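# Put the red bottle in the gift bag, bag upright

## Task

Get the red bottle inside the gift bag with the bag still standing upright, and finish with neither gripper touching the bottle, the packet or the bag.

## Robot and tools

Robot: two six-joint arms with parallel grippers, left_arm and right_arm. In the scene frame the left base sits at (-0.029, +0.361, 0) m and the right base at (-0.053, -0.315, 0) m, each turned only slightly about z. Joint limits in rad, base to hand: waist -2.618 to 3.054, shoulder 0.000 to 3.142, elbow 0.000 to 3.142 (fully straight at 2.901), wrist pitch -1.571 to 1.571, wrist yaw -1.571 to 1.571, wrist roll -2.094 to 2.094. A camera stand is fixed behind the arms. Loose objects may occasionally get a small external nudge.

Frames: the scene frame has its origin at table-top height, midway between the nominal bases; +z is up, +x points out over the table, and left_arm is on the +y side (arm names do not match image sides). Hand positions, orientations, targets and wrist-camera poses are reported in each arm's own base frame. Offsets also use that arm's base axes, and rotations turn about the Hand target's position. On a gripper, the fingers point along its +z and close along its y; end_effector_position is the spot between the pads, just behind the tips.

execute_actions(actions, cameras): actions is a list of actions; each action is a list of 1 to 15 rows, one per 1/30 s control step, and a short action repeats its final row until step 15. Every row has 14 numbers in [-1, 1]: left dx, dy, dz, rx, ry, rz, opening, then the same seven for the right arm. The six pose numbers are an offset, not a pose, measured from that arm's Hand target as it stood when the action began; all rows of one action share that origin, but each new action or call starts from the updated Hand target, so repeating an offset keeps moving. Scale: 1.0 is 0.6 m for dx, dy, dz and 180 degrees for the rotation vector rx, ry, rz. Sending six zeros asks nothing new of an arm. Opening is absolute: +1 fully open (pad gap about 87 mm), +0.5 about 59-75 mm, 0 about 31-49 mm, -0.5 about 8-21 mm, -1 closed. Every call sets both openings, so always resend the opening you want; 0 is a real command. cameras: list of names, ["all"], [] or null (null gives all only when actions is empty). An empty actions list just reports state with images.

move(target, speed, blend, opening_speed, blocking, cameras): target is one 14-number row, or a list of up to 15 rows, laid out and scaled as above; every row is an offset from the Hand targets at the start of the move, not from the previous row. Paths are straight, no obstacle avoidance, all end together, and are cut off at 10 s. speed: m/s, 0.002 to 2.9, default 0.25 (turn rate up to twice that in rad/s); one value or one per target. blend: corner rounding in m for lists, default 0 (stop at each target). opening_speed: opening change per second on the -1..+1 scale, at least 0.2. blocking=false returns after about 0.5 s while the move continues. The result adds a move: line giving the ending (done, off_target, moving, held, fault) and any limits (paced = pose clipped, held = steps withheld). done means at rest within 10 mm and 2 degrees; it says nothing about contact. Faster moves lag and stray more, especially with an arm nearly straight; avoid paths passing near an arm's own base, which can whip the elbow around.

wait(seconds 0-3600, cameras): lets time pass, sending nothing new. stop(cameras): brakes a running move. zoom_image(camera, region): camera is cam_left_wrist or cam_right_wrist, region [x0, y0, x1, y1] in pixels of its latest image (origin top-left, at most 504 by 504). finished_scene(scene): ends the scene, given the current scene's number; cannot be undone.

Readings: end_effector_position (m) and end_effector_quat_wxyz per arm; Hand target (last commanded pose after clipping, the origin for the next offsets); Tool commands; grip_measured on the opening scale; Joint positions (last entry per arm is the gripper, 0 closed to 1 open); Joint velocities (may be omitted when all are noise); joint torques (positive toward larger joint angle, with per-unit offsets; the first three wrap at ±28 N m); motor temperatures; step readings of hand positions. Reported hand pose can be off by a few cm at long reach. Images: cam_left_wrist and cam_right_wrist, 672x504, with calibration lines; results give the new camera pose after motion.

Motion quirks: each step the commanded orientation is clipped to within 40 degrees of the measured one. Friction and gravity can leave the hand short, low or tilted, and tiny moves may not happen or go sideways, so check position and orientation after every move and correct. A gripper resting short of its Hand target stays short; send the remaining distance as an offset. An arm blocked by something keeps pushing until you command its target back.

Gripping: note grip_measured when the pads first touch, then command about 0.04 below it (up to 0.11 near the scale ends) for a firm hold, less for a lighter one. Pad force is about 20 N; fast closing squeezes harder.

Heat: holding loads, stretched poses or pushing at unreachable targets warm motors. MOTOR HOT appears at 75 °C; at 90 °C that arm folds to its base and idles; at 100 °C it goes limp.

Avoid: dropping the bottle from height, releasing it while it moves, striking the bag, table or fixtures hard, tipping the bag, anything leaving the table, the two arms or grippers bumping (closing on the other arm's fingers counts), and stressing a wrist-camera cable (cable contact counts as hand contact). At the end, open and lift both grippers clear of the bottle, packet and bag.

Each tool is called after "Emit:" by a JSON object that holds its "api" and its "payload".

## Session

Emit:
{"api": "execute_actions", "payload": {"actions": []}}

Scene clock: 0.00 s.
left_arm: end_effector_position=(+0.2268, -0.1783, +0.1034) grip_measured=+1.000 end_effector_quat_wxyz=(+0.339, +0.041, +0.896, -0.283) | right_arm: end_effector_position=(+0.3160, +0.0483, +0.1268) grip_measured=+1.000 end_effector_quat_wxyz=(+0.365, +0.298, +0.882, +0.025)
Joint positions: left_arm=[-0.47 0.966 0.535 -0.244 0.214 -0.483 1] | right_arm=[0.246 1.234 0.9 -0.553 0.336 0.779 1]
Joint velocities: within noise
Joint torques (N m): no reading
Motor temperatures (°C): left_arm=[30 37 40 35 26 29 30] | right_arm=[32 39 38 36 29 31 26]
Heat: left arm: 40 °C; right arm: 39 °C.
Hand target: left_arm +0.2303, -0.1801, +0.1105; +0.347, +0.042, +0.892, -0.287 | right_arm +0.3156, +0.0486, +0.1282; +0.364, +0.298, +0.882, +0.026
Tool commands: left_gripper/opening=+1.0 right_gripper/opening=+1.0

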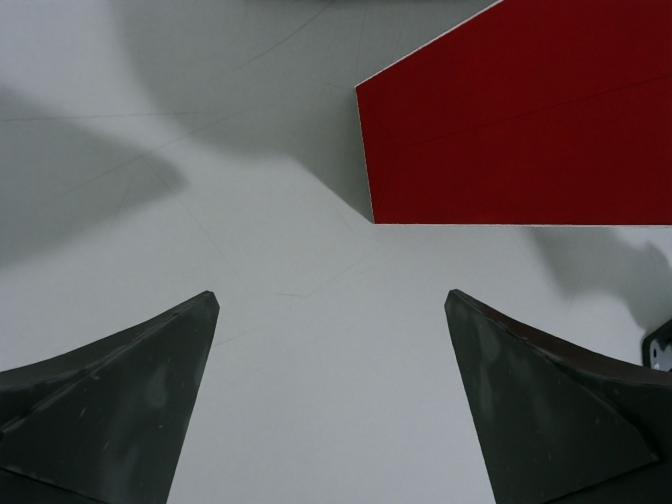

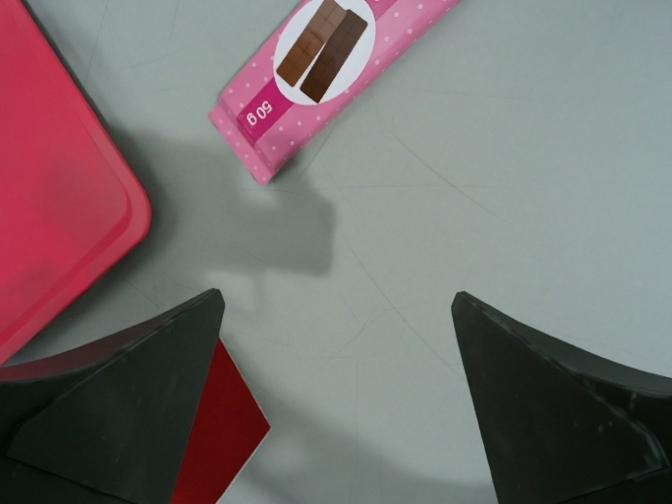

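Emit:
{"api": "move", "payload": {"target": [0.033,0.217,0.417,0.157,-0.04,0.103,1,-0.1,0,0.383,-0.097,-0.028,0.168,1], "speed": 0.3, "cameras": ["all"]}}

Scene clock: 4.00 s.
left_arm: end_effector_position=(+0.2484, -0.0535, +0.3525) grip_measured=+1.000 end_effector_quat_wxyz=(+0.412, +0.000, +0.911, -0.007) | right_arm: end_effector_position=(+0.2586, +0.0457, +0.3561) grip_measured=+1.000 end_effector_quat_wxyz=(+0.427, +0.011, +0.904, -0.004)
Joint positions: left_arm=[-0.34 1.225 1.826 -1.348 -0.241 -0.235 1] | right_arm=[0.311 1.227 1.818 -1.306 0.255 0.218 1]
Joint torques (N m): left_arm=[0.03 -1.22 8.13 1.41 -0.26 0.19] | right_arm=[0.94 -2.35 6.23 1.54 -0.05 -0.27]
Heat: left arm: 41 °C; right arm: 39 °C.
Hand target: left_arm +0.2501, -0.0500, +0.3607; +0.423, +0.000, +0.906, +0.000 | right_arm +0.2555, +0.0486, +0.3580; +0.423, -0.001, +0.906, +0.000
Off the commanded pose: left_arm 0.009 m, 2 deg | right_arm 0.005 m, 1 deg.
move: done
cam_left_wrist: T_world_to_cam=[[0.01251, -0.99962, 0.02466, -0.07083], [-0.99978, -0.01209, 0.01698, 0.2644], [-0.01668, -0.02486, -0.99955, 0.49541]] pos_world=[0.27349, -0.05529, 0.49245]
cam_right_wrist: T_world_to_cam=[[0.00505, -0.99979, -0.01996, 0.05185], [-0.99992, -0.00528, 0.0115, 0.27325], [-0.01161, 0.0199, -0.99974, 0.49941]] pos_world=[0.27876, 0.04334, 0.49717]

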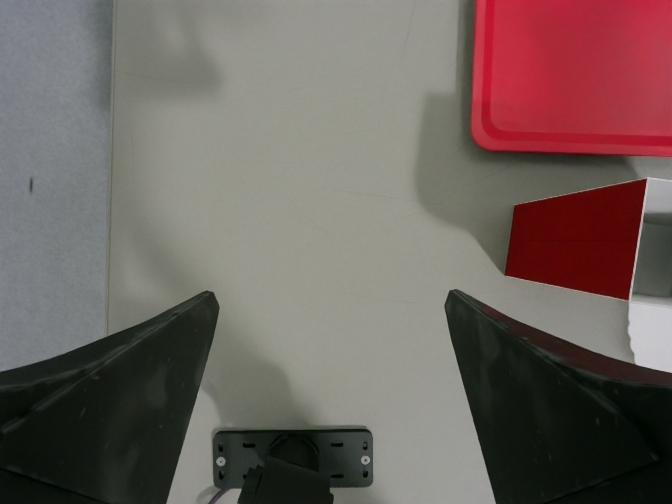

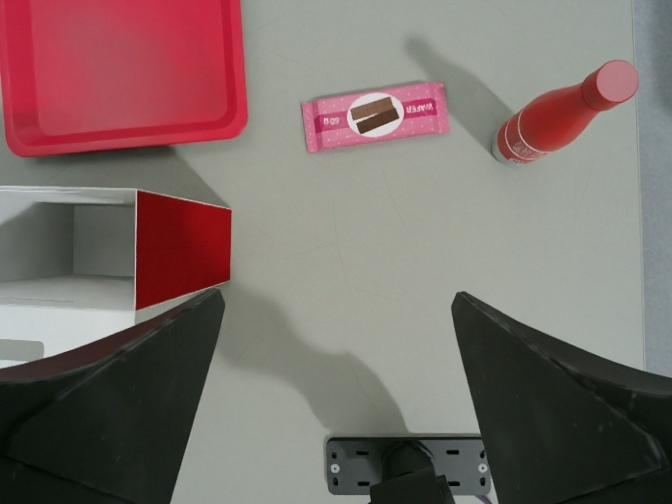

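Emit:
{"api": "move", "payload": {"target": [0,0,0,0,0,0,1,-0.1,0.385,0.033,0,0,0,1], "speed": 0.3, "cameras": ["all"]}}

Scene clock: 10.57 s.
left_arm: end_effector_position=(+0.2483, -0.0534, +0.3524) grip_measured=+1.000 end_effector_quat_wxyz=(+0.412, +0.000, +0.911, -0.007) | right_arm: end_effector_position=(+0.1965, +0.2807, +0.3743) grip_measured=+1.000 end_effector_quat_wxyz=(+0.471, -0.037, +0.878, +0.074)
Joint positions: left_arm=[-0.34 1.225 1.826 -1.349 -0.241 -0.235 1] | right_arm=[1.279 1.695 2.304 -1.555 0.832 0.912 1]
Joint torques (N m): left_arm=[0.43 -1.11 8.16 1.4 -0.24 0.16] | right_arm=[0.65 -6.37 5.86 1.03 0.5 -0.01]
Heat: left arm: 41 °C; right arm: 39 °C.
Hand target: left_arm +0.2501, -0.0500, +0.3607; +0.423, +0.000, +0.906, +0.000 | right_arm +0.1956, +0.2797, +0.3778; +0.423, -0.001, +0.906, +0.000
Off the commanded pose: left_arm 0.009 m, 2 deg | right_arm 0.004 m, 11 deg.
joint sent to its limit (right arm) — joint 4 (wrist pitch), lower limit. The joint targets are off in orientation, not in position.
move: off_target (right_arm)
cam_left_wrist: T_world_to_cam=[[0.01281, -0.99963, 0.02414, -0.07065], [-0.99977, -0.01239, 0.01758, 0.26409], [-0.01727, -0.02436, -0.99955, 0.4954]] pos_world=[0.27349, -0.05529, 0.49224]
cam_right_wrist: T_world_to_cam=[[0.16379, -0.98019, -0.11132, 0.285], [-0.98333, -0.15318, -0.098, 0.29146], [0.07901, 0.12552, -0.98894, 0.46066]] pos_world=[0.20353, 0.26618, 0.51585]

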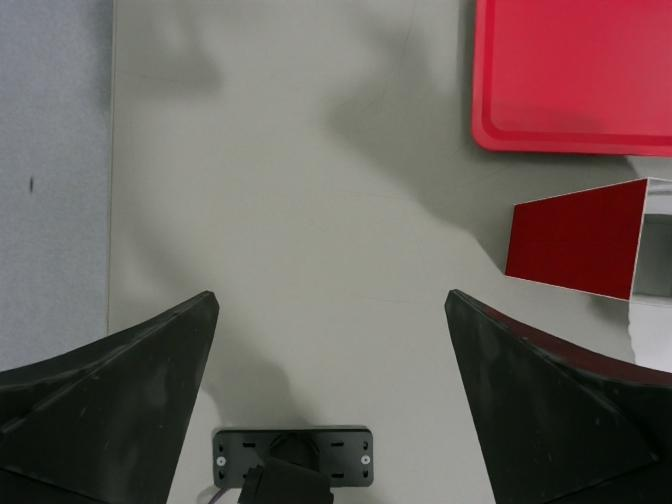

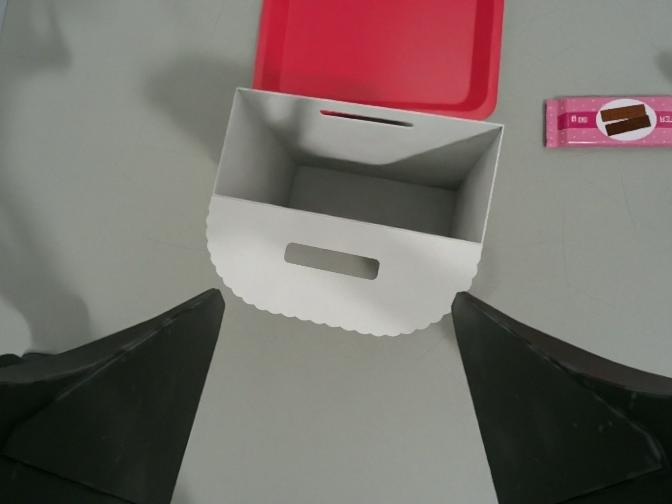

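Emit:
{"api": "move", "payload": {"target": [0,0,0,0,0,0,1,0.207,-0.69,-0.297,-0.0056,-0.0273,-0.1275,1], "speed": 0.3, "cameras": ["cam_right_wrist"]}}

Scene clock: 15.07 s.
left_arm: end_effector_position=(+0.2483, -0.0534, +0.3524) grip_measured=+1.000 end_effector_quat_wxyz=(+0.412, +0.000, +0.911, -0.007) | right_arm: end_effector_position=(+0.3199, -0.1338, +0.2073) grip_measured=+1.000 end_effector_quat_wxyz=(+0.460, +0.180, +0.864, -0.095)
Joint positions: left_arm=[-0.34 1.225 1.826 -1.349 -0.241 -0.235 1] | right_arm=[-0.389 1.15 1.016 -0.459 0.016 0.012 1]
Joint torques (N m): left_arm=[0.13 -1.28 8.12 1.44 -0.3 0.15] | right_arm=[-0.47 -3.23 5.61 1.89 -0.11 -0.23]
Heat: left arm: 42 °C; right arm: 40 °C.
Hand target: left_arm +0.2501, -0.0500, +0.3607; +0.423, +0.000, +0.906, +0.000 | right_arm +0.3198, -0.1344, +0.1998; +0.453, +0.176, +0.869, -0.093
Off the commanded pose: left_arm 0.009 m, 2 deg | right_arm 0.008 m, 1 deg.
move: done
cam_right_wrist: T_world_to_cam=[[-0.37039, -0.92873, -0.01668, -0.00193], [-0.92507, 0.37044, -0.08378, 0.3814], [0.08398, -0.0156, -0.99635, 0.31892]] pos_world=[0.32532, -0.1381, 0.34968]

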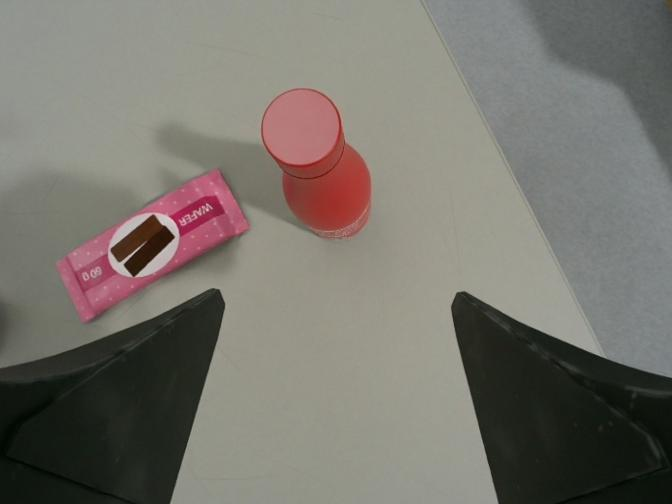

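Emit:
{"api": "move", "payload": {"target": [0,0,0,0,0,0,1,0.069,-0.001,-0.051,0,0,0,1], "speed": 0.15, "cameras": ["cam_right_wrist"]}}

Scene clock: 17.53 s.
left_arm: end_effector_position=(+0.2483, -0.0534, +0.3524) grip_measured=+1.000 end_effector_quat_wxyz=(+0.412, +0.000, +0.911, -0.007) | right_arm: end_effector_position=(+0.3609, -0.1361, +0.1751) grip_measured=+1.000 end_effector_quat_wxyz=(+0.458, +0.171, +0.868, -0.093)
Joint positions: left_arm=[-0.34 1.225 1.826 -1.349 -0.241 -0.235 1] | right_arm=[-0.344 1.309 0.997 -0.287 0.042 0.022 1]
Joint torques (N m): left_arm=[-0.1 -1.2 8.1 1.37 -0.28 0.16] | right_arm=[0.7 -5.01 5.87 1.87 0.11 0.04]
Heat: left arm: 42 °C; right arm: 40 °C.
Hand target: left_arm +0.2501, -0.0500, +0.3607; +0.423, +0.000, +0.906, +0.000 | right_arm +0.3612, -0.1350, +0.1691; +0.453, +0.176, +0.869, -0.093
Off the commanded pose: left_arm 0.009 m, 2 deg | right_arm 0.006 m, 1 deg.
move: done
cam_right_wrist: T_world_to_cam=[[-0.35364, -0.93532, -0.01053, 0.00254], [-0.93229, 0.35336, -0.07728, 0.41657], [0.076, -0.01751, -0.99695, 0.28613]] pos_world=[0.36751, -0.13981, 0.31748]

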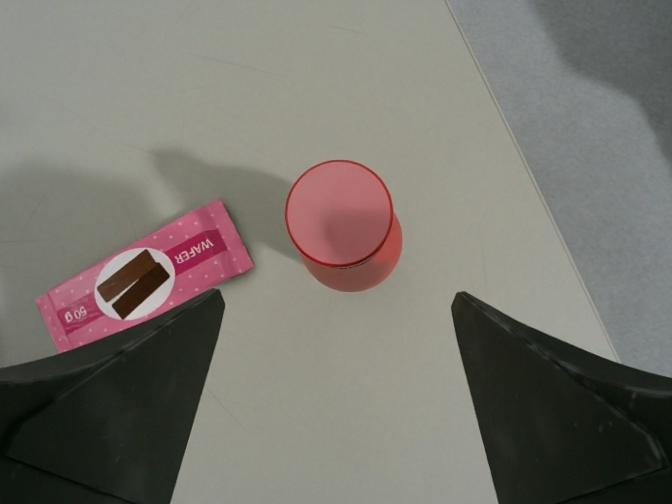

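Emit:
{"api": "zoom_image", "payload": {"camera": "cam_right_wrist", "region": [250, 130, 450, 310]}}

Scaled by 2.520 from the camera's image (finer frame: 960x720).

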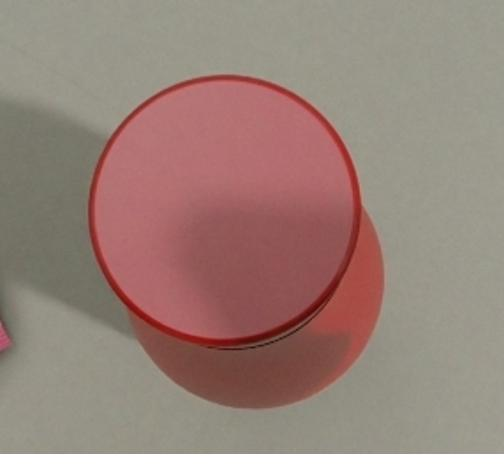

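Emit:
{"api": "move", "payload": {"target": [0,0,0,0,0,0,1,0.043,-0.018,0,0,0,0,1], "speed": 0.1, "cameras": ["cam_right_wrist"]}}

Emit:
{"api": "move", "payload": {"target": [0,0,0,0,0,0,1,0,0,0,0,0,0,-0.6], "opening_speed": 0.8, "cameras": ["cam_right_wrist"]}}

Scene clock: 21.13 s.
left_arm: end_effector_position=(+0.2483, -0.0534, +0.3524) grip_measured=+1.000 end_effector_quat_wxyz=(+0.412, +0.000, +0.911, -0.007) | right_arm: end_effector_position=(+0.3801, -0.1430, +0.1616) grip_measured=+1.000 end_effector_quat_wxyz=(+0.444, +0.172, +0.875, -0.091)
Joint positions: left_arm=[-0.34 1.225 1.826 -1.349 -0.241 -0.235 1] | right_arm=[-0.344 1.415 1.047 -0.263 0.042 0.022 1]
Joint torques (N m): left_arm=[0.08 -1.05 8.2 1.4 -0.24 0.2] | right_arm=[0.47 -5.56 8.38 1.92 0.02 -0.03]
Heat: left arm: 42 °C; right arm: 40 °C.
Hand target: left_arm +0.2501, -0.0500, +0.3607; +0.423, +0.000, +0.906, +0.000 | right_arm +0.3870, -0.1457, +0.1691; +0.453, +0.176, +0.869, -0.092
Off the commanded pose: left_arm 0.009 m, 2 deg | right_arm 0.011 m, 1 deg.
move: off_target (right_arm)
cam_right_wrist: T_world_to_cam=[[-0.35386, -0.93525, -0.00999, 0.00275], [-0.93412, 0.35393, -0.04645, 0.43165], [0.04698, -0.0071, -0.99887, 0.28382]] pos_world=[0.39085, -0.14819, 0.30357]

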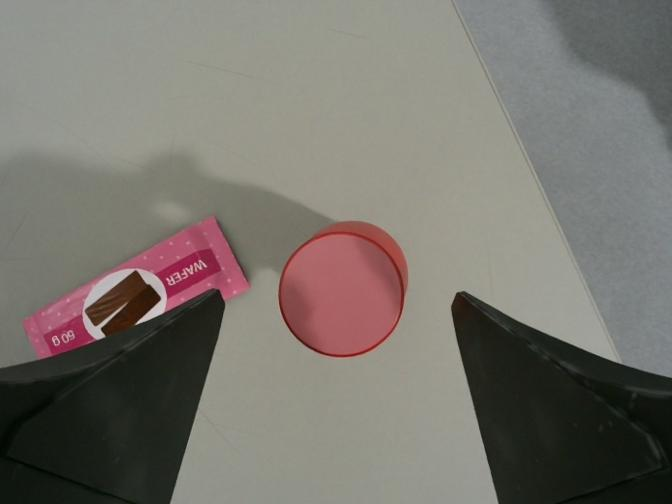

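Scene clock: 23.43 s.
left_arm: end_effector_position=(+0.2483, -0.0534, +0.3524) grip_measured=+1.000 end_effector_quat_wxyz=(+0.412, +0.000, +0.911, -0.007) | right_arm: end_effector_position=(+0.3813, -0.1441, +0.1639) grip_measured=-0.599 end_effector_quat_wxyz=(+0.447, +0.172, +0.873, -0.093)
Joint positions: left_arm=[-0.34 1.225 1.826 -1.349 -0.241 -0.235 1] | right_arm=[-0.344 1.415 1.051 -0.259 0.045 0.022 0.2]
Joint torques (N m): left_arm=[0.28 -1.24 8.09 1.44 -0.26 0.21] | right_arm=[0.35 -5.46 8.46 1.82 0.03 -0.01]
Heat: left arm: 42 °C; right arm: 41 °C.
Hand target: left_arm +0.2501, -0.0500, +0.3607; +0.423, +0.000, +0.906, +0.000 | right_arm +0.3870, -0.1458, +0.1692; +0.453, +0.176, +0.869, -0.093
Off the commanded pose: left_arm 0.009 m, 2 deg | right_arm 0.008 m, 1 deg.
move: done
cam_right_wrist: T_world_to_cam=[[-0.35619, -0.93437, -0.00857, 0.00301], [-0.93288, 0.35611, -0.0541, 0.43441], [0.0536, -0.01128, -0.9985, 0.28287]] pos_world=[0.39116, -0.14869, 0.30597]

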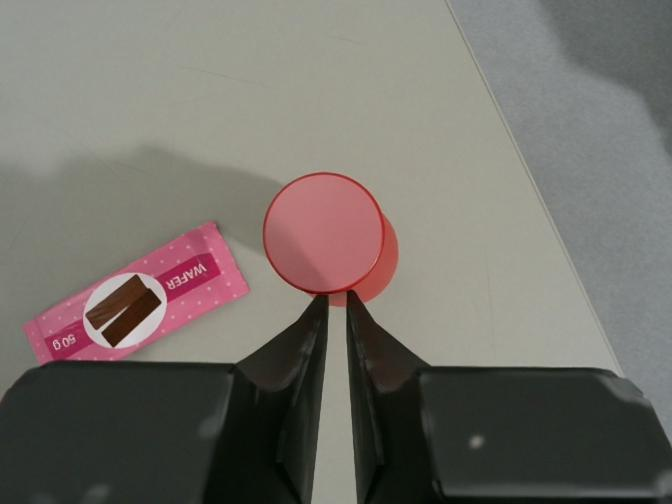

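Emit:
{"api": "move", "payload": {"target": [[0,0,0,0,0,0,1,0,0,0,0,0,0,1],[0,0,0,0,0,0,1,0.057,-0.018,0.005,0,0,0,1]], "speed": 0.1, "cameras": ["cam_right_wrist"]}}

Scene clock: 25.50 s.
left_arm: end_effector_position=(+0.2483, -0.0534, +0.3524) grip_measured=+1.000 end_effector_quat_wxyz=(+0.412, +0.000, +0.911, -0.007) | right_arm: end_effector_position=(+0.4143, -0.1559, +0.1663) grip_measured=+1.000 end_effector_quat_wxyz=(+0.447, +0.172, +0.873, -0.093)
Joint positions: left_arm=[-0.34 1.225 1.826 -1.349 -0.241 -0.235 1] | right_arm=[-0.344 1.55 1.184 -0.259 0.045 0.022 1]
Joint torques (N m): left_arm=[-0.02 -1.17 8.18 1.43 -0.21 0.11] | right_arm=[0.79 -6.74 8.44 1.85 0.06 -0.01]
Heat: left arm: 42 °C; right arm: 41 °C.
Hand target: left_arm +0.2501, -0.0500, +0.3607; +0.423, +0.000, +0.906, +0.000 | right_arm +0.4211, -0.1566, +0.1721; +0.453, +0.176, +0.869, -0.093
Off the commanded pose: left_arm 0.009 m, 2 deg | right_arm 0.009 m, 1 deg.
move: done
cam_right_wrist: T_world_to_cam=[[-0.35625, -0.93435, -0.00855, 0.00377], [-0.93291, 0.35619, -0.05293, 0.46942], [0.0525, -0.01088, -0.99856, 0.284]] pos_world=[0.42436, -0.16059, 0.30847]

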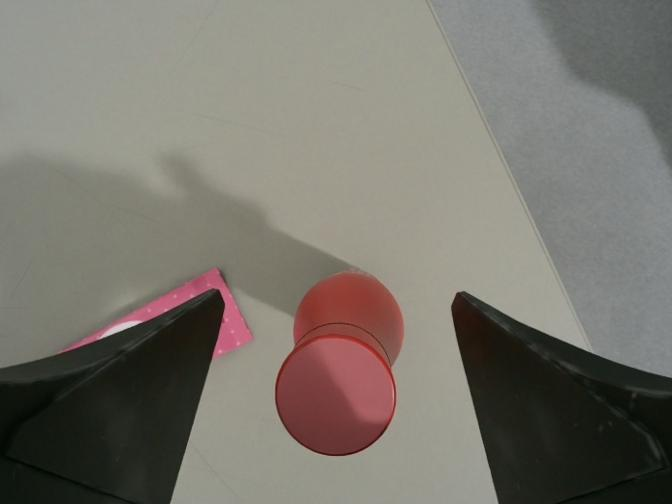

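Emit:
{"api": "move", "payload": {"target": [[0,0,0,0,0,0,1,-0.0245,0.0103,-0.004,0,0,0,1],[0,0,0,0,0,0,1,-0.0245,0.0103,-0.004,0,0,0,-0.25]], "speed": 0.1, "opening_speed": 0.8, "cameras": ["cam_right_wrist"]}}

Scene clock: 28.50 s.
left_arm: end_effector_position=(+0.2483, -0.0534, +0.3524) grip_measured=+1.000 end_effector_quat_wxyz=(+0.412, +0.000, +0.911, -0.007) | right_arm: end_effector_position=(+0.4089, -0.1552, +0.1692) grip_measured=-0.106 end_effector_quat_wxyz=(+0.450, +0.174, +0.870, -0.096)
Joint positions: left_arm=[-0.34 1.225 1.826 -1.349 -0.241 -0.235 1] | right_arm=[-0.344 1.522 1.162 -0.254 0.052 0.022 0.447]
Joint torques (N m): left_arm=[0.24 -1.28 8.13 1.38 -0.25 0.18] | right_arm=[0.94 -9.47 5.37 1.88 0.04 0]
Heat: left arm: 42 °C; right arm: 41 °C.
Hand target: left_arm +0.2501, -0.0500, +0.3607; +0.423, +0.000, +0.906, +0.000 | right_arm +0.4065, -0.1504, +0.1698; +0.453, +0.176, +0.869, -0.093
Off the commanded pose: left_arm 0.009 m, 2 deg | right_arm 0.005 m, 1 deg.
move: done
cam_right_wrist: T_world_to_cam=[[-0.36156, -0.93233, -0.00511, 0.00436], [-0.93038, 0.36115, -0.06298, 0.46564], [0.06056, -0.01802, -0.998, 0.28269]] pos_world=[0.41768, -0.15901, 0.31148]

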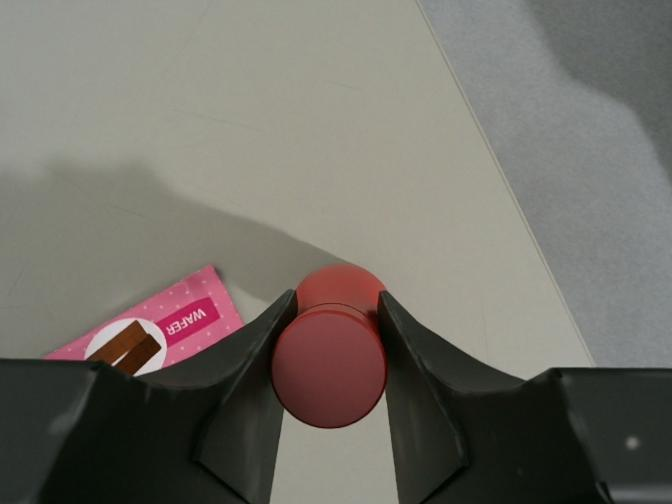

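Emit:
{"api": "move", "payload": {"target": [[0,0,0,0,0,0,1,0,0,0,0,0,0,0.6],[0,0,0,0,0,0,1,-0.011,0.006,-0.005,0.0217,0.0511,0,0.6],[0,0,0,0,0,0,1,-0.011,0.006,-0.005,0.0217,0.0511,0,-0.25]], "speed": 0.1, "opening_speed": 1, "cameras": ["all"]}}

Scene clock: 36.97 s.
left_arm: end_effector_position=(+0.2483, -0.0534, +0.3524) grip_measured=+1.000 end_effector_quat_wxyz=(+0.412, +0.000, +0.911, -0.007) | right_arm: end_effector_position=(+0.3963, -0.1501, +0.1662) grip_measured=-0.094 end_effector_quat_wxyz=(+0.378, +0.182, +0.904, -0.083)
Joint positions: left_arm=[-0.34 1.225 1.826 -1.349 -0.241 -0.235 1] | right_arm=[-0.344 1.582 1.315 -0.51 0.051 0.032 0.453]
Joint torques (N m): left_arm=[0.21 -1.2 7.95 1.38 -0.25 0.12] | right_arm=[0.76 -6.76 8.1 1.45 -0.04 0]
Heat: left arm: 43 °C; right arm: 42 °C.
Hand target: left_arm +0.2501, -0.0500, +0.3607; +0.423, +0.000, +0.906, +0.000 | right_arm +0.3999, -0.1468, +0.1666; +0.376, +0.183, +0.905, -0.077
Off the commanded pose: left_arm 0.009 m, 2 deg | right_arm 0.005 m, 1 deg.
move: done
cam_left_wrist: T_world_to_cam=[[0.01281, -0.99963, 0.02414, -0.07065], [-0.99977, -0.01239, 0.01758, 0.26409], [-0.01727, -0.02436, -0.99955, 0.4954]] pos_world=[0.27349, -0.05529, 0.49224]
cam_right_wrist: T_world_to_cam=[[-0.36748, -0.92999, -0.00843, 0.0078], [-0.92573, 0.3649, 0.09939, 0.42357], [-0.08936, 0.04433, -0.99501, 0.34876]] pos_world=[0.42614, -0.16277, 0.30499]

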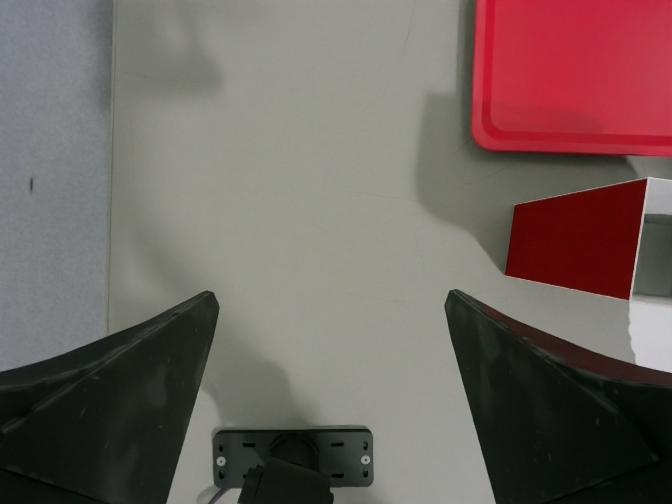

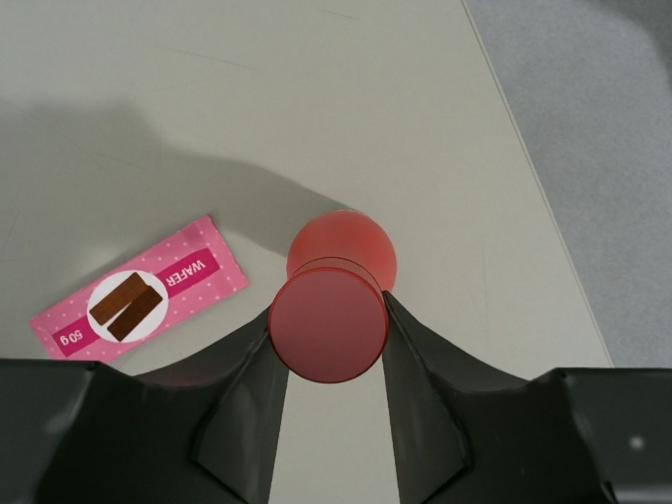

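Emit:
{"api": "move", "payload": {"target": [[0,0,0,0,0,0,1,-0.067,0.028,0.205,0,0,0,-0.25],[0,0,0,0,0,0,1,-0.183,0.328,0.405,0.0037,-0.0575,0.2927,-0.25],[0,0,0,0,0,0,1,-0.25,0.495,0.417,0.0194,-0.0575,0.4588,-0.25]], "speed": 0.2, "blend": [0.03,0.03,0], "cameras": ["cam_right_wrist"]}}

Scene clock: 43.63 s.
left_arm: end_effector_position=(+0.2483, -0.0534, +0.3524) grip_measured=+1.000 end_effector_quat_wxyz=(+0.412, +0.000, +0.911, -0.007) | right_arm: end_effector_position=(+0.2525, +0.1480, +0.4164) grip_measured=-0.250 end_effector_quat_wxyz=(+0.420, -0.429, +0.767, +0.225)
Joint positions: left_arm=[-0.34 1.225 1.826 -1.349 -0.241 -0.235 1] | right_arm=[0.232 1.535 2.35 -1.551 -0.623 -0.505 0.375]
Joint torques (N m): left_arm=[0.21 -1.25 8.21 1.38 -0.26 0.15] | right_arm=[0.75 -3.56 5.07 1.31 -0.4 -0.18]
Heat: left arm: 43 °C; right arm: 42 °C.
Hand target: left_arm +0.2501, -0.0500, +0.3607; +0.423, +0.000, +0.906, +0.000 | right_arm +0.2498, +0.1502, +0.4168; +0.401, -0.443, +0.768, +0.230
Off the commanded pose: left_arm 0.009 m, 2 deg | right_arm 0.003 m, 3 deg.
joint sent to its limit (right arm) — joint 4 (wrist pitch), lower limit. The joint targets still meet the commanded pose.
move: off_target (right_arm)
cam_right_wrist: T_world_to_cam=[[0.86357, -0.50423, 0.00036, -0.14317], [-0.50172, -0.85935, -0.09901, 0.31363], [0.05024, 0.08532, -0.99509, 0.53039]] pos_world=[0.25435, 0.15207, 0.55889]

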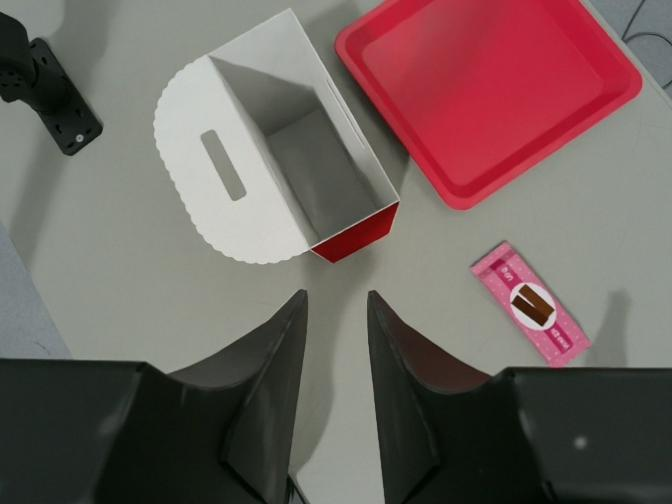

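Emit:
{"api": "move", "payload": {"target": [0,0,0,0,0,0,1,0.01,-0.22,-0.06,-0.0145,0.0252,-0.333,0], "speed": 0.3, "cameras": ["cam_right_wrist"]}}

Scene clock: 46.60 s.
left_arm: end_effector_position=(+0.2483, -0.0534, +0.3524) grip_measured=+1.000 end_effector_quat_wxyz=(+0.412, +0.000, +0.911, -0.007) | right_arm: end_effector_position=(+0.2581, +0.0210, +0.3840) grip_measured=+0.000 end_effector_quat_wxyz=(+0.428, -0.009, +0.904, +0.003)
Joint positions: left_arm=[-0.34 1.225 1.826 -1.349 -0.241 -0.235 1] | right_arm=[0.129 1.297 2.019 -1.411 0.087 0.068 0.5]
Joint torques (N m): left_arm=[0.09 -1.21 8.16 1.37 -0.24 0.16] | right_arm=[-0.12 -3.48 3.33 1.67 0.15 -0.03]
Heat: left arm: 43 °C; right arm: 42 °C.
Hand target: left_arm +0.2501, -0.0500, +0.3607; +0.423, +0.000, +0.906, +0.000 | right_arm +0.2558, +0.0182, +0.3809; +0.423, +0.001, +0.906, -0.001
Off the commanded pose: left_arm 0.009 m, 2 deg | right_arm 0.005 m, 1 deg.
move: done
cam_right_wrist: T_world_to_cam=[[0.04696, -0.99876, -0.01627, 0.0155], [-0.99884, -0.04712, 0.00963, 0.27365], [-0.01038, 0.0158, -0.99982, 0.52765]] pos_world=[0.27808, 0.02003, 0.52517]

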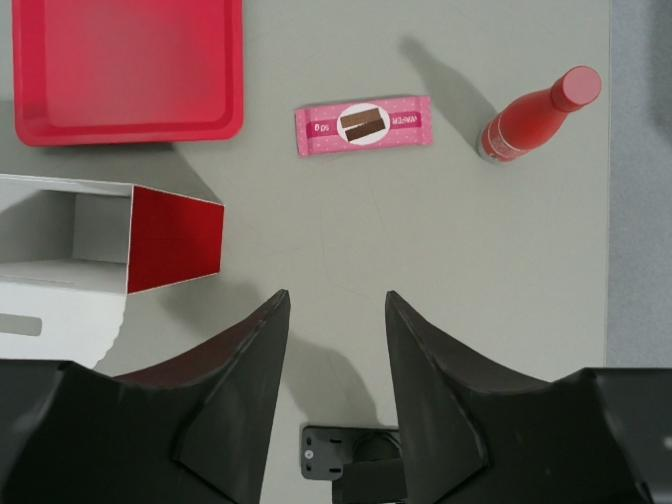

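Emit:
{"api": "zoom_image", "payload": {"camera": "cam_right_wrist", "region": [460, 40, 640, 180]}}

Scaled by 2.800 from the camera's image (finer frame: 960x720).

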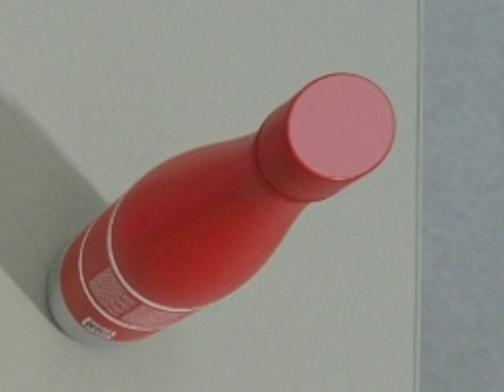

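Emit:
{"api": "move", "payload": {"target": [0,0,0,0,0,0,1,0.175,-0.253,-0.322,0.0056,0.0273,-0.1276,0.7], "speed": 0.25, "cameras": ["cam_right_wrist"]}}

Scene clock: 51.23 s.
left_arm: end_effector_position=(+0.2483, -0.0534, +0.3524) grip_measured=+1.000 end_effector_quat_wxyz=(+0.412, +0.000, +0.911, -0.007) | right_arm: end_effector_position=(+0.3615, -0.1312, +0.1928) grip_measured=+0.700 end_effector_quat_wxyz=(+0.381, +0.176, +0.905, -0.076)
Joint positions: left_arm=[-0.34 1.225 1.826 -1.349 -0.241 -0.235 1] | right_arm=[-0.334 1.434 1.281 -0.621 0.039 0.035 0.85]
Joint torques (N m): left_arm=[0.27 -1.1 8.02 1.41 -0.26 0.17] | right_arm=[-0.12 -6.05 5.96 1.75 0.09 -0.03]
Heat: left arm: 43 °C; right arm: 42 °C.
Hand target: left_arm +0.2501, -0.0500, +0.3607; +0.423, +0.000, +0.906, +0.000 | right_arm +0.3608, -0.1336, +0.1875; +0.376, +0.185, +0.905, -0.077
Off the commanded pose: left_arm 0.009 m, 2 deg | right_arm 0.006 m, 1 deg.
move: done
cam_right_wrist: T_world_to_cam=[[-0.35207, -0.93579, -0.01879, 0.00844], [-0.93219, 0.34877, 0.0969, 0.38258], [-0.08412, 0.05163, -0.99512, 0.3703]] pos_world=[0.39076, -0.14466, 0.33158]

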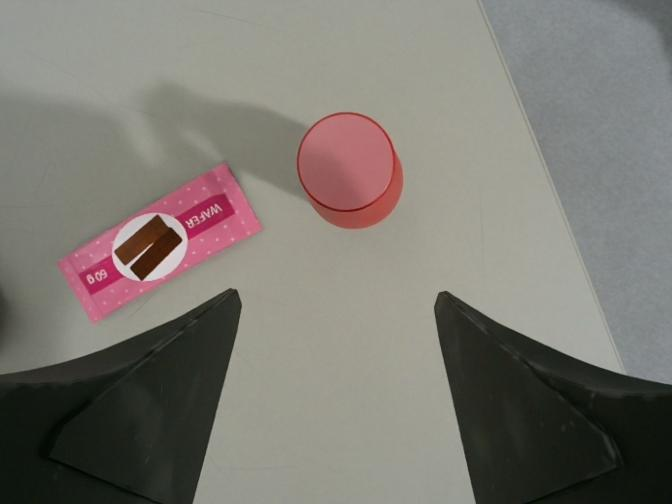

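Emit:
{"api": "move", "payload": {"target": [[0,0,0,0,0,0,1,0.0825,-0.038,-0.014,0,0,0,0.7],[0,0,0,0,0,0,1,0.0825,-0.038,-0.014,0,0,0,-0.3]], "speed": 0.1, "opening_speed": 1, "cameras": ["cam_right_wrist"]}}

Scene clock: 54.03 s.
left_arm: end_effector_position=(+0.2483, -0.0534, +0.3524) grip_measured=+1.000 end_effector_quat_wxyz=(+0.412, +0.000, +0.911, -0.007) | right_arm: end_effector_position=(+0.4045, -0.1550, +0.1751) grip_measured=-0.130 end_effector_quat_wxyz=(+0.369, +0.185, +0.907, -0.081)
Joint positions: left_arm=[-0.34 1.225 1.826 -1.349 -0.241 -0.235 1] | right_arm=[-0.351 1.632 1.414 -0.578 0.045 0.032 0.435]
Joint torques (N m): left_arm=[0.2 -1.21 8.27 1.41 -0.21 0.16] | right_arm=[0.12 -7.49 7.95 1.65 -0.1 -0.11]
Heat: left arm: 43 °C; right arm: 42 °C.
Hand target: left_arm +0.2501, -0.0500, +0.3607; +0.423, +0.000, +0.906, +0.000 | right_arm +0.4103, -0.1564, +0.1793; +0.376, +0.184, +0.905, -0.077
Off the commanded pose: left_arm 0.009 m, 2 deg | right_arm 0.007 m, 1 deg.
move: done
cam_right_wrist: T_world_to_cam=[[-0.37046, -0.92877, -0.012, 0.00841], [-0.92283, 0.36656, 0.11844, 0.4278], [-0.10561, 0.05495, -0.99289, 0.36646]] pos_world=[0.4366, -0.16914, 0.31329]

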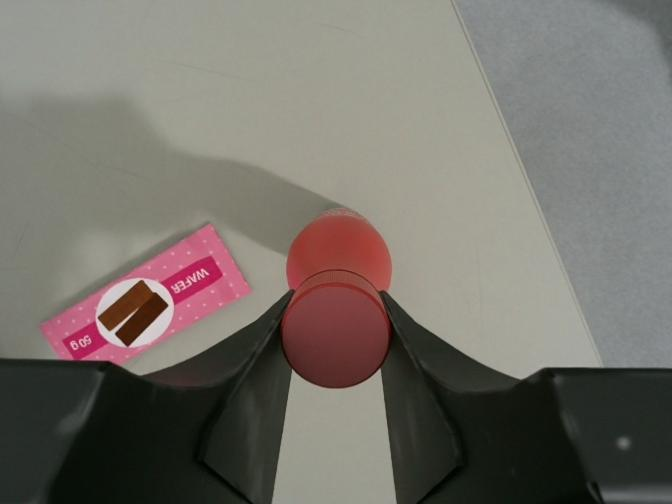

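Emit:
{"api": "move", "payload": {"target": [[0,0,0,0,0,0,1,0,0,0,0,0,0,0.4],[0,0,0,0,0,0,1,0.009,-0.004,0.027,0,0,0,0.4],[0,0,0,0,0,0,1,0.009,-0.004,0.027,0,0,0,-0.35]], "speed": 0.1, "opening_speed": 1, "cameras": ["cam_right_wrist"]}}

Scene clock: 57.47 s.
left_arm: end_effector_position=(+0.2483, -0.0534, +0.3524) grip_measured=+1.000 end_effector_quat_wxyz=(+0.412, +0.000, +0.911, -0.007) | right_arm: end_effector_position=(+0.4136, -0.1577, +0.1937) grip_measured=-0.132 end_effector_quat_wxyz=(+0.377, +0.184, +0.904, -0.080)
Joint positions: left_arm=[-0.34 1.225 1.826 -1.349 -0.241 -0.235 1] | right_arm=[-0.351 1.659 1.506 -0.627 0.042 0.032 0.434]
Joint torques (N m): left_arm=[0.1 -1.37 8.25 1.41 -0.24 0.19] | right_arm=[-0.06 -7.73 8.28 1.5 -0.11 -0.07]
Heat: left arm: 43 °C; right arm: 42 °C.
Hand target: left_arm +0.2501, -0.0500, +0.3607; +0.423, +0.000, +0.906, +0.000 | right_arm +0.4157, -0.1588, +0.1954; +0.376, +0.185, +0.905, -0.077
Off the commanded pose: left_arm 0.009 m, 2 deg | right_arm 0.003 m, 0 deg.
move: done
cam_right_wrist: T_world_to_cam=[[-0.36798, -0.92971, -0.01486, 0.00881], [-0.92554, 0.3647, 0.10183, 0.43907], [-0.08926, 0.05123, -0.99469, 0.37898]] pos_world=[0.44344, -0.17135, 0.33238]

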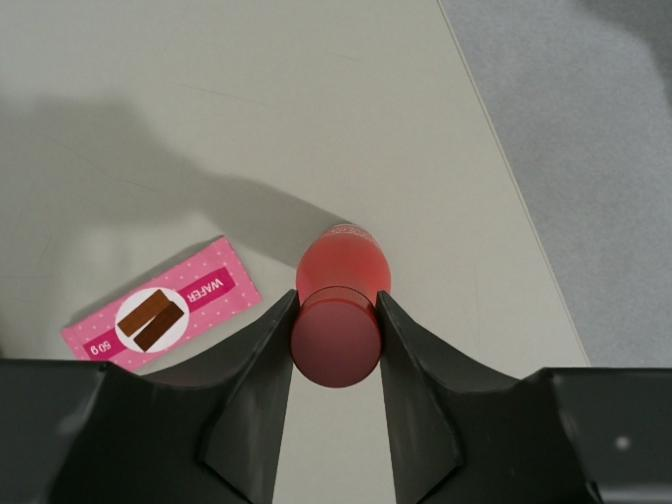

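Emit:
{"api": "zoom_image", "payload": {"camera": "cam_right_wrist", "region": [240, 210, 440, 410]}}

Scaled by 2.520 from the camera's image (finer frame: 960x720).

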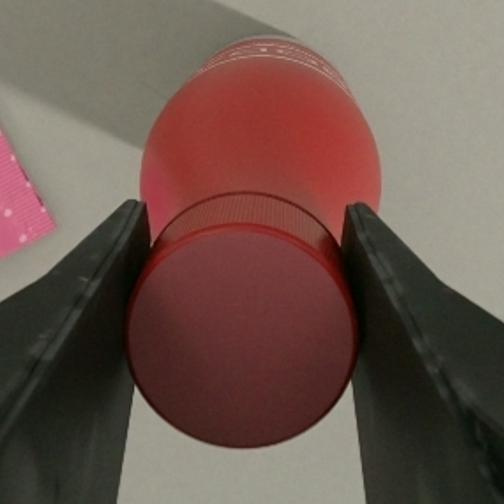

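Emit:
{"api": "move", "payload": {"target": [0,0,0,0,0,0,1,0,0,0.07,0,0,0,-0.6], "speed": 0.08, "cameras": ["cam_right_wrist"]}}

Scene clock: 59.80 s.
left_arm: end_effector_position=(+0.2483, -0.0534, +0.3524) grip_measured=+1.000 end_effector_quat_wxyz=(+0.412, +0.000, +0.911, -0.007) | right_arm: end_effector_position=(+0.4071, -0.1553, +0.2207) grip_measured=-0.132 end_effector_quat_wxyz=(+0.351, +0.185, +0.915, -0.076)
Joint positions: left_arm=[-0.34 1.225 1.826 -1.349 -0.241 -0.235 1] | right_arm=[-0.351 1.701 1.695 -0.831 0.042 0.032 0.434]
Joint torques (N m): left_arm=[0.09 -1.33 8.32 1.39 -0.26 0.17] | right_arm=[0.06 -9.36 9.37 1.75 -0.09 -0.11]
Motor temperatures (°C): left_arm=[30 36 44 39 26 29 30] | right_arm=[32 41 43 39 29 30 26]
Heat: left arm: 44 °C; right arm: 43 °C.
Hand target: left_arm +0.2501, -0.0500, +0.3607; +0.423, +0.000, +0.906, +0.000 | right_arm +0.4157, -0.1588, +0.2375; +0.376, +0.185, +0.905, -0.077
Off the commanded pose: left_arm 0.009 m, 2 deg | right_arm 0.019 m, 3 deg.
move: off_target (right_arm)
cam_right_wrist: T_world_to_cam=[[-0.36875, -0.92943, -0.01333, 0.00905], [-0.91842, 0.3621, 0.15932, 0.41343], [-0.14325, 0.07099, -0.98714, 0.42846]] pos_world=[0.44442, -0.17171, 0.3572]

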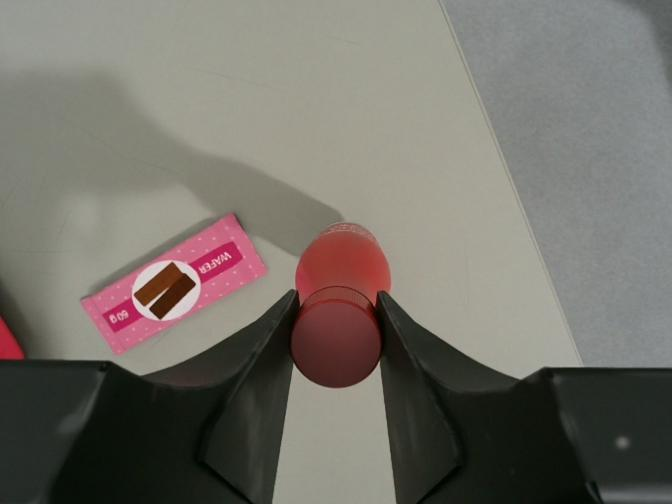

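Emit:
{"api": "move", "payload": {"target": [[0,0,0,0,0,0,1,-0.093,0.048,0.155,0,0,0,-0.6],[0,0,0,0,0,0,1,-0.21,0.348,0.338,0.0037,-0.0575,0.2927,-0.6],[0,0,0,0,0,0,1,-0.277,0.498,0.346,0.0194,-0.0575,0.4588,-0.6]], "speed": 0.18, "blend": [0.04,0.04,0], "cameras": ["all"]}}

Scene clock: 65.67 s.
left_arm: end_effector_position=(+0.2483, -0.0534, +0.3524) grip_measured=+1.000 end_effector_quat_wxyz=(+0.412, +0.000, +0.911, -0.007) | right_arm: end_effector_position=(+0.2541, +0.1347, +0.4351) grip_measured=-0.132 end_effector_quat_wxyz=(+0.445, -0.404, +0.769, +0.220)
Joint positions: left_arm=[-0.34 1.225 1.826 -1.349 -0.241 -0.235 1] | right_arm=[0.169 1.563 2.468 -1.594 -0.646 -0.485 0.434]
Joint torques (N m): left_arm=[0.2 -1.21 8.18 1.42 -0.25 0.18] | right_arm=[0.8 -5.94 3.14 1.95 -0.68 -0.18]
Heat: left arm: 44 °C; right arm: 43 °C.
Hand target: left_arm +0.2501, -0.0500, +0.3607; +0.423, +0.000, +0.906, +0.000 | right_arm +0.2494, +0.1399, +0.4451; +0.401, -0.442, +0.769, +0.230
Off the commanded pose: left_arm 0.009 m, 2 deg | right_arm 0.012 m, 7 deg.
joint read past its limit (right arm) — joint 4 (wrist pitch), lower limit.
joint sent to its limit (right arm) — joint 4 (wrist pitch), lower limit. The joint targets are off in orientation, not in position.
move: off_target (right_arm)
cam_left_wrist: T_world_to_cam=[[0.01281, -0.99963, 0.02414, -0.07065], [-0.99977, -0.01239, 0.01758, 0.26409], [-0.01727, -0.02436, -0.99955, 0.4954]] pos_world=[0.27349, -0.05529, 0.49224]
cam_right_wrist: T_world_to_cam=[[0.83368, -0.5522, 0.00685, -0.14011], [-0.54575, -0.82571, -0.14269, 0.33054], [0.08445, 0.11522, -0.98974, 0.53496]] pos_world=[0.25201, 0.13392, 0.5776]

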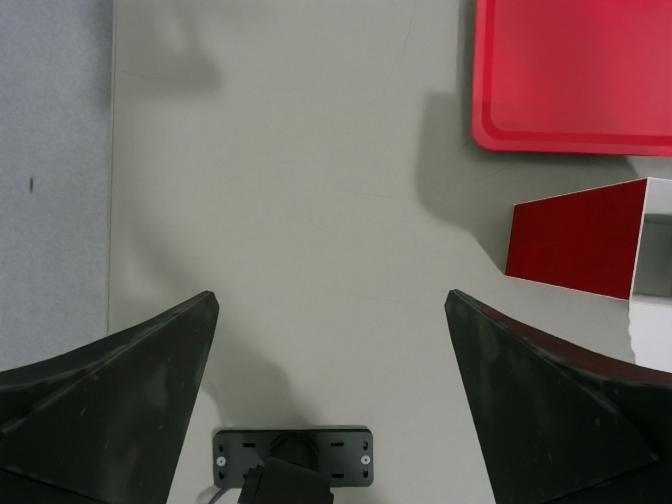

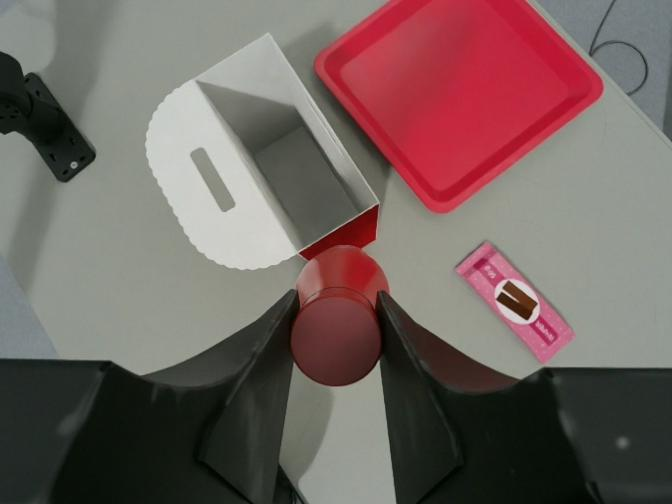

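Emit:
{"api": "move", "payload": {"target": [0,0,0,0,0,0,1,0.073,0.235,0.017,0,0,0,-0.6], "speed": 0.12, "cameras": ["cam_right_wrist"]}}

Scene clock: 68.70 s.
left_arm: end_effector_position=(+0.2483, -0.0534, +0.3524) grip_measured=+1.000 end_effector_quat_wxyz=(+0.412, +0.000, +0.911, -0.007) | right_arm: end_effector_position=(+0.2905, +0.2754, +0.4362) grip_measured=-0.138 end_effector_quat_wxyz=(+0.448, -0.420, +0.750, +0.246)
Joint positions: left_arm=[-0.34 1.225 1.826 -1.349 -0.241 -0.235 1] | right_arm=[0.635 1.914 2.839 -1.454 -0.331 -0.196 0.431]
Joint torques (N m): left_arm=[0.14 -1.18 8.09 1.37 -0.23 0.17] | right_arm=[0.79 -8.01 5.65 2.34 -0.23 0.06]
Heat: left arm: 44 °C; right arm: 43 °C.
Hand target: left_arm +0.2501, -0.0500, +0.3607; +0.423, +0.000, +0.906, +0.000 | right_arm +0.2932, +0.2810, +0.4553; +0.401, -0.442, +0.769, +0.230
Off the commanded pose: left_arm 0.009 m, 2 deg | right_arm 0.020 m, 7 deg.
elbow stopped short (right arm): the move would have taken joint 3 (elbow) straighter than the controller allows.
move: off_target (right_arm)
cam_right_wrist: T_world_to_cam=[[0.86699, -0.49831, -0.0052, -0.11207], [-0.49116, -0.85269, -0.17803, 0.47367], [0.08428, 0.1569, -0.98401, 0.5029]] pos_world=[0.28743, 0.26914, 0.57861]

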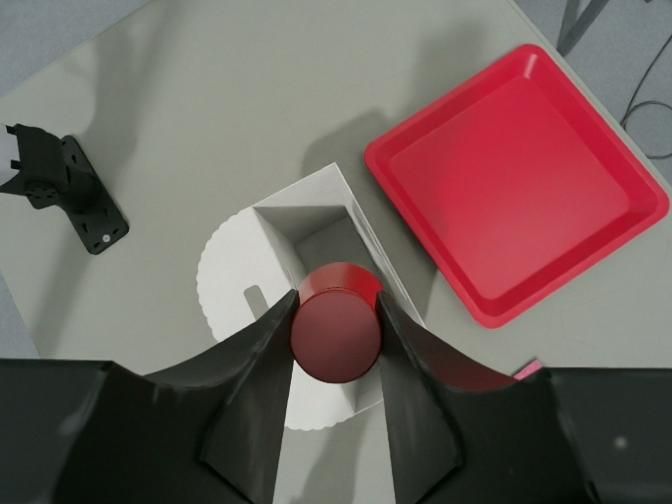

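Emit:
{"api": "move", "payload": {"target": [0,0,0,0,0,0,1,0.022,-0.002,-0.035,0,0,0,-0.6], "speed": 0.1, "cameras": ["cam_right_wrist"]}}

Scene clock: 71.00 s.
left_arm: end_effector_position=(+0.2483, -0.0534, +0.3524) grip_measured=+1.000 end_effector_quat_wxyz=(+0.412, +0.000, +0.911, -0.007) | right_arm: end_effector_position=(+0.3039, +0.2782, +0.4200) grip_measured=-0.138 end_effector_quat_wxyz=(+0.432, -0.421, +0.761, +0.239)
Joint positions: left_arm=[-0.34 1.225 1.826 -1.349 -0.241 -0.235 1] | right_arm=[0.623 1.954 2.839 -1.459 -0.33 -0.207 0.431]
Joint torques (N m): left_arm=[0.08 -1.24 8.23 1.41 -0.25 0.21] | right_arm=[-0.34 -8.36 5.55 2.11 -0.39 -0.27]
Heat: left arm: 44 °C; right arm: 42 °C.
Hand target: left_arm +0.2501, -0.0500, +0.3607; +0.423, +0.000, +0.906, +0.000 | right_arm +0.3065, +0.2797, +0.4343; +0.401, -0.442, +0.769, +0.230
Off the commanded pose: left_arm 0.009 m, 2 deg | right_arm 0.015 m, 4 deg.
elbow stopped short (right arm): the move would have taken joint 3 (elbow) straighter than the controller allows.
move: off_target (right_arm)
cam_right_wrist: T_world_to_cam=[[0.86288, -0.50521, -0.014, -0.11543], [-0.50215, -0.85386, -0.13696, 0.46614], [0.05724, 0.12521, -0.99048, 0.50507]] pos_world=[0.30477, 0.27646, 0.56249]

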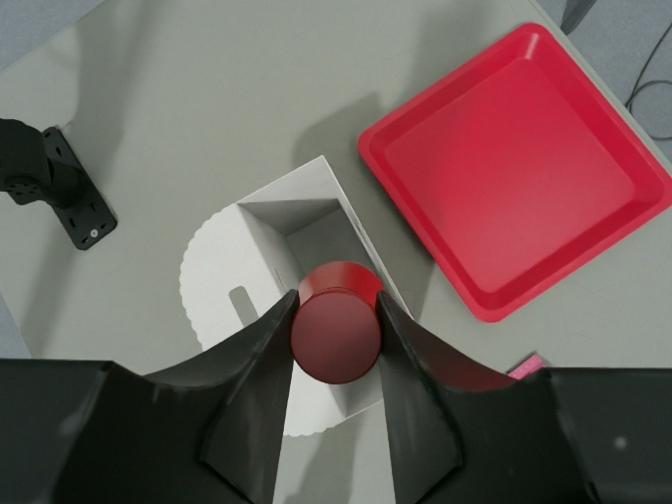

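Emit:
{"api": "move", "payload": {"target": [[0,0,0,0,0,0,1,0.0075,0.022,-0.154,-0.0289,0.0167,0,-0.6],[0,0,0,0,0,0,1,0.016,0.044,-0.27,-0.0433,0.025,0,-0.6]], "speed": 0.1, "blend": [0.02,0], "cameras": ["cam_right_wrist"]}}

Scene clock: 74.30 s.
left_arm: end_effector_position=(+0.2483, -0.0534, +0.3524) grip_measured=+1.000 end_effector_quat_wxyz=(+0.412, +0.000, +0.911, -0.007) | right_arm: end_effector_position=(+0.3174, +0.3033, +0.2546) grip_measured=-0.138 end_effector_quat_wxyz=(+0.311, -0.458, +0.811, +0.189)
Joint positions: left_arm=[-0.34 1.225 1.826 -1.349 -0.241 -0.235 1] | right_arm=[0.687 1.778 1.929 -1.012 -0.249 -0.248 0.431]
Joint torques (N m): left_arm=[0.18 -1.2 8.21 1.44 -0.28 0.18] | right_arm=[0.79 -12.9 5.63 1.91 -0.11 -0.13]
Heat: left arm: 44 °C; right arm: 42 °C.
Hand target: left_arm +0.2501, -0.0500, +0.3607; +0.423, +0.000, +0.906, +0.000 | right_arm +0.3162, +0.3061, +0.2722; +0.340, -0.458, +0.798, +0.195
Off the commanded pose: left_arm 0.009 m, 2 deg | right_arm 0.018 m, 4 deg.
move: off_target (right_arm)
cam_right_wrist: T_world_to_cam=[[0.87202, -0.48752, -0.04364, -0.11746], [-0.47698, -0.8664, 0.14781, 0.39512], [-0.10987, -0.10808, -0.98805, 0.46062]] pos_world=[0.3415, 0.33485, 0.39159]

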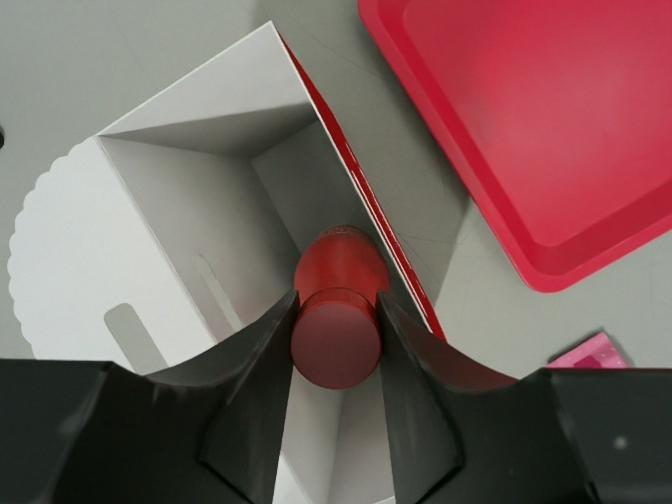

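Emit:
{"api": "move", "payload": {"target": [0,0,0,0,0,0,1,-0.018,0,-0.085,0.012,-0.007,0,-0.6], "speed": 0.06, "cameras": ["cam_right_wrist"]}}

Scene clock: 77.20 s.
left_arm: end_effector_position=(+0.2483, -0.0534, +0.3524) grip_measured=+1.000 end_effector_quat_wxyz=(+0.412, +0.000, +0.911, -0.007) | right_arm: end_effector_position=(+0.3053, +0.3011, +0.2033) grip_measured=-0.138 end_effector_quat_wxyz=(+0.328, -0.459, +0.802, +0.195)
Joint positions: left_arm=[-0.34 1.225 1.826 -1.349 -0.241 -0.235 1] | right_arm=[0.7 1.643 1.539 -0.716 -0.249 -0.241 0.431]
Joint torques (N m): left_arm=[0.23 -1.16 8.29 1.39 -0.27 0.17] | right_arm=[1.21 -12.22 6.22 1.98 -0.18 0.01]
Heat: left arm: 44 °C; right arm: 43 °C.
Hand target: left_arm +0.2501, -0.0500, +0.3607; +0.423, +0.000, +0.906, +0.000 | right_arm +0.3053, +0.3062, +0.2213; +0.357, -0.454, +0.790, +0.205
Off the commanded pose: left_arm 0.009 m, 2 deg | right_arm 0.019 m, 4 deg.
move: off_target (right_arm)
cam_right_wrist: T_world_to_cam=[[0.87712, -0.47909, -0.03359, -0.11633], [-0.47319, -0.87405, 0.11014, 0.40381], [-0.08213, -0.08071, -0.99335, 0.39268]] pos_world=[0.32536, 0.32891, 0.34168]

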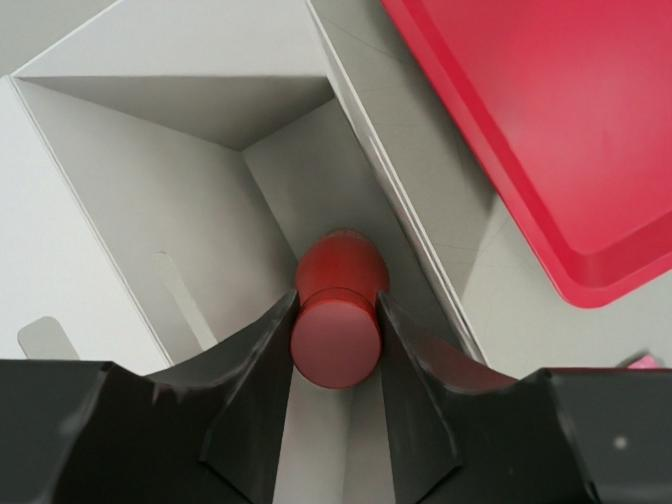

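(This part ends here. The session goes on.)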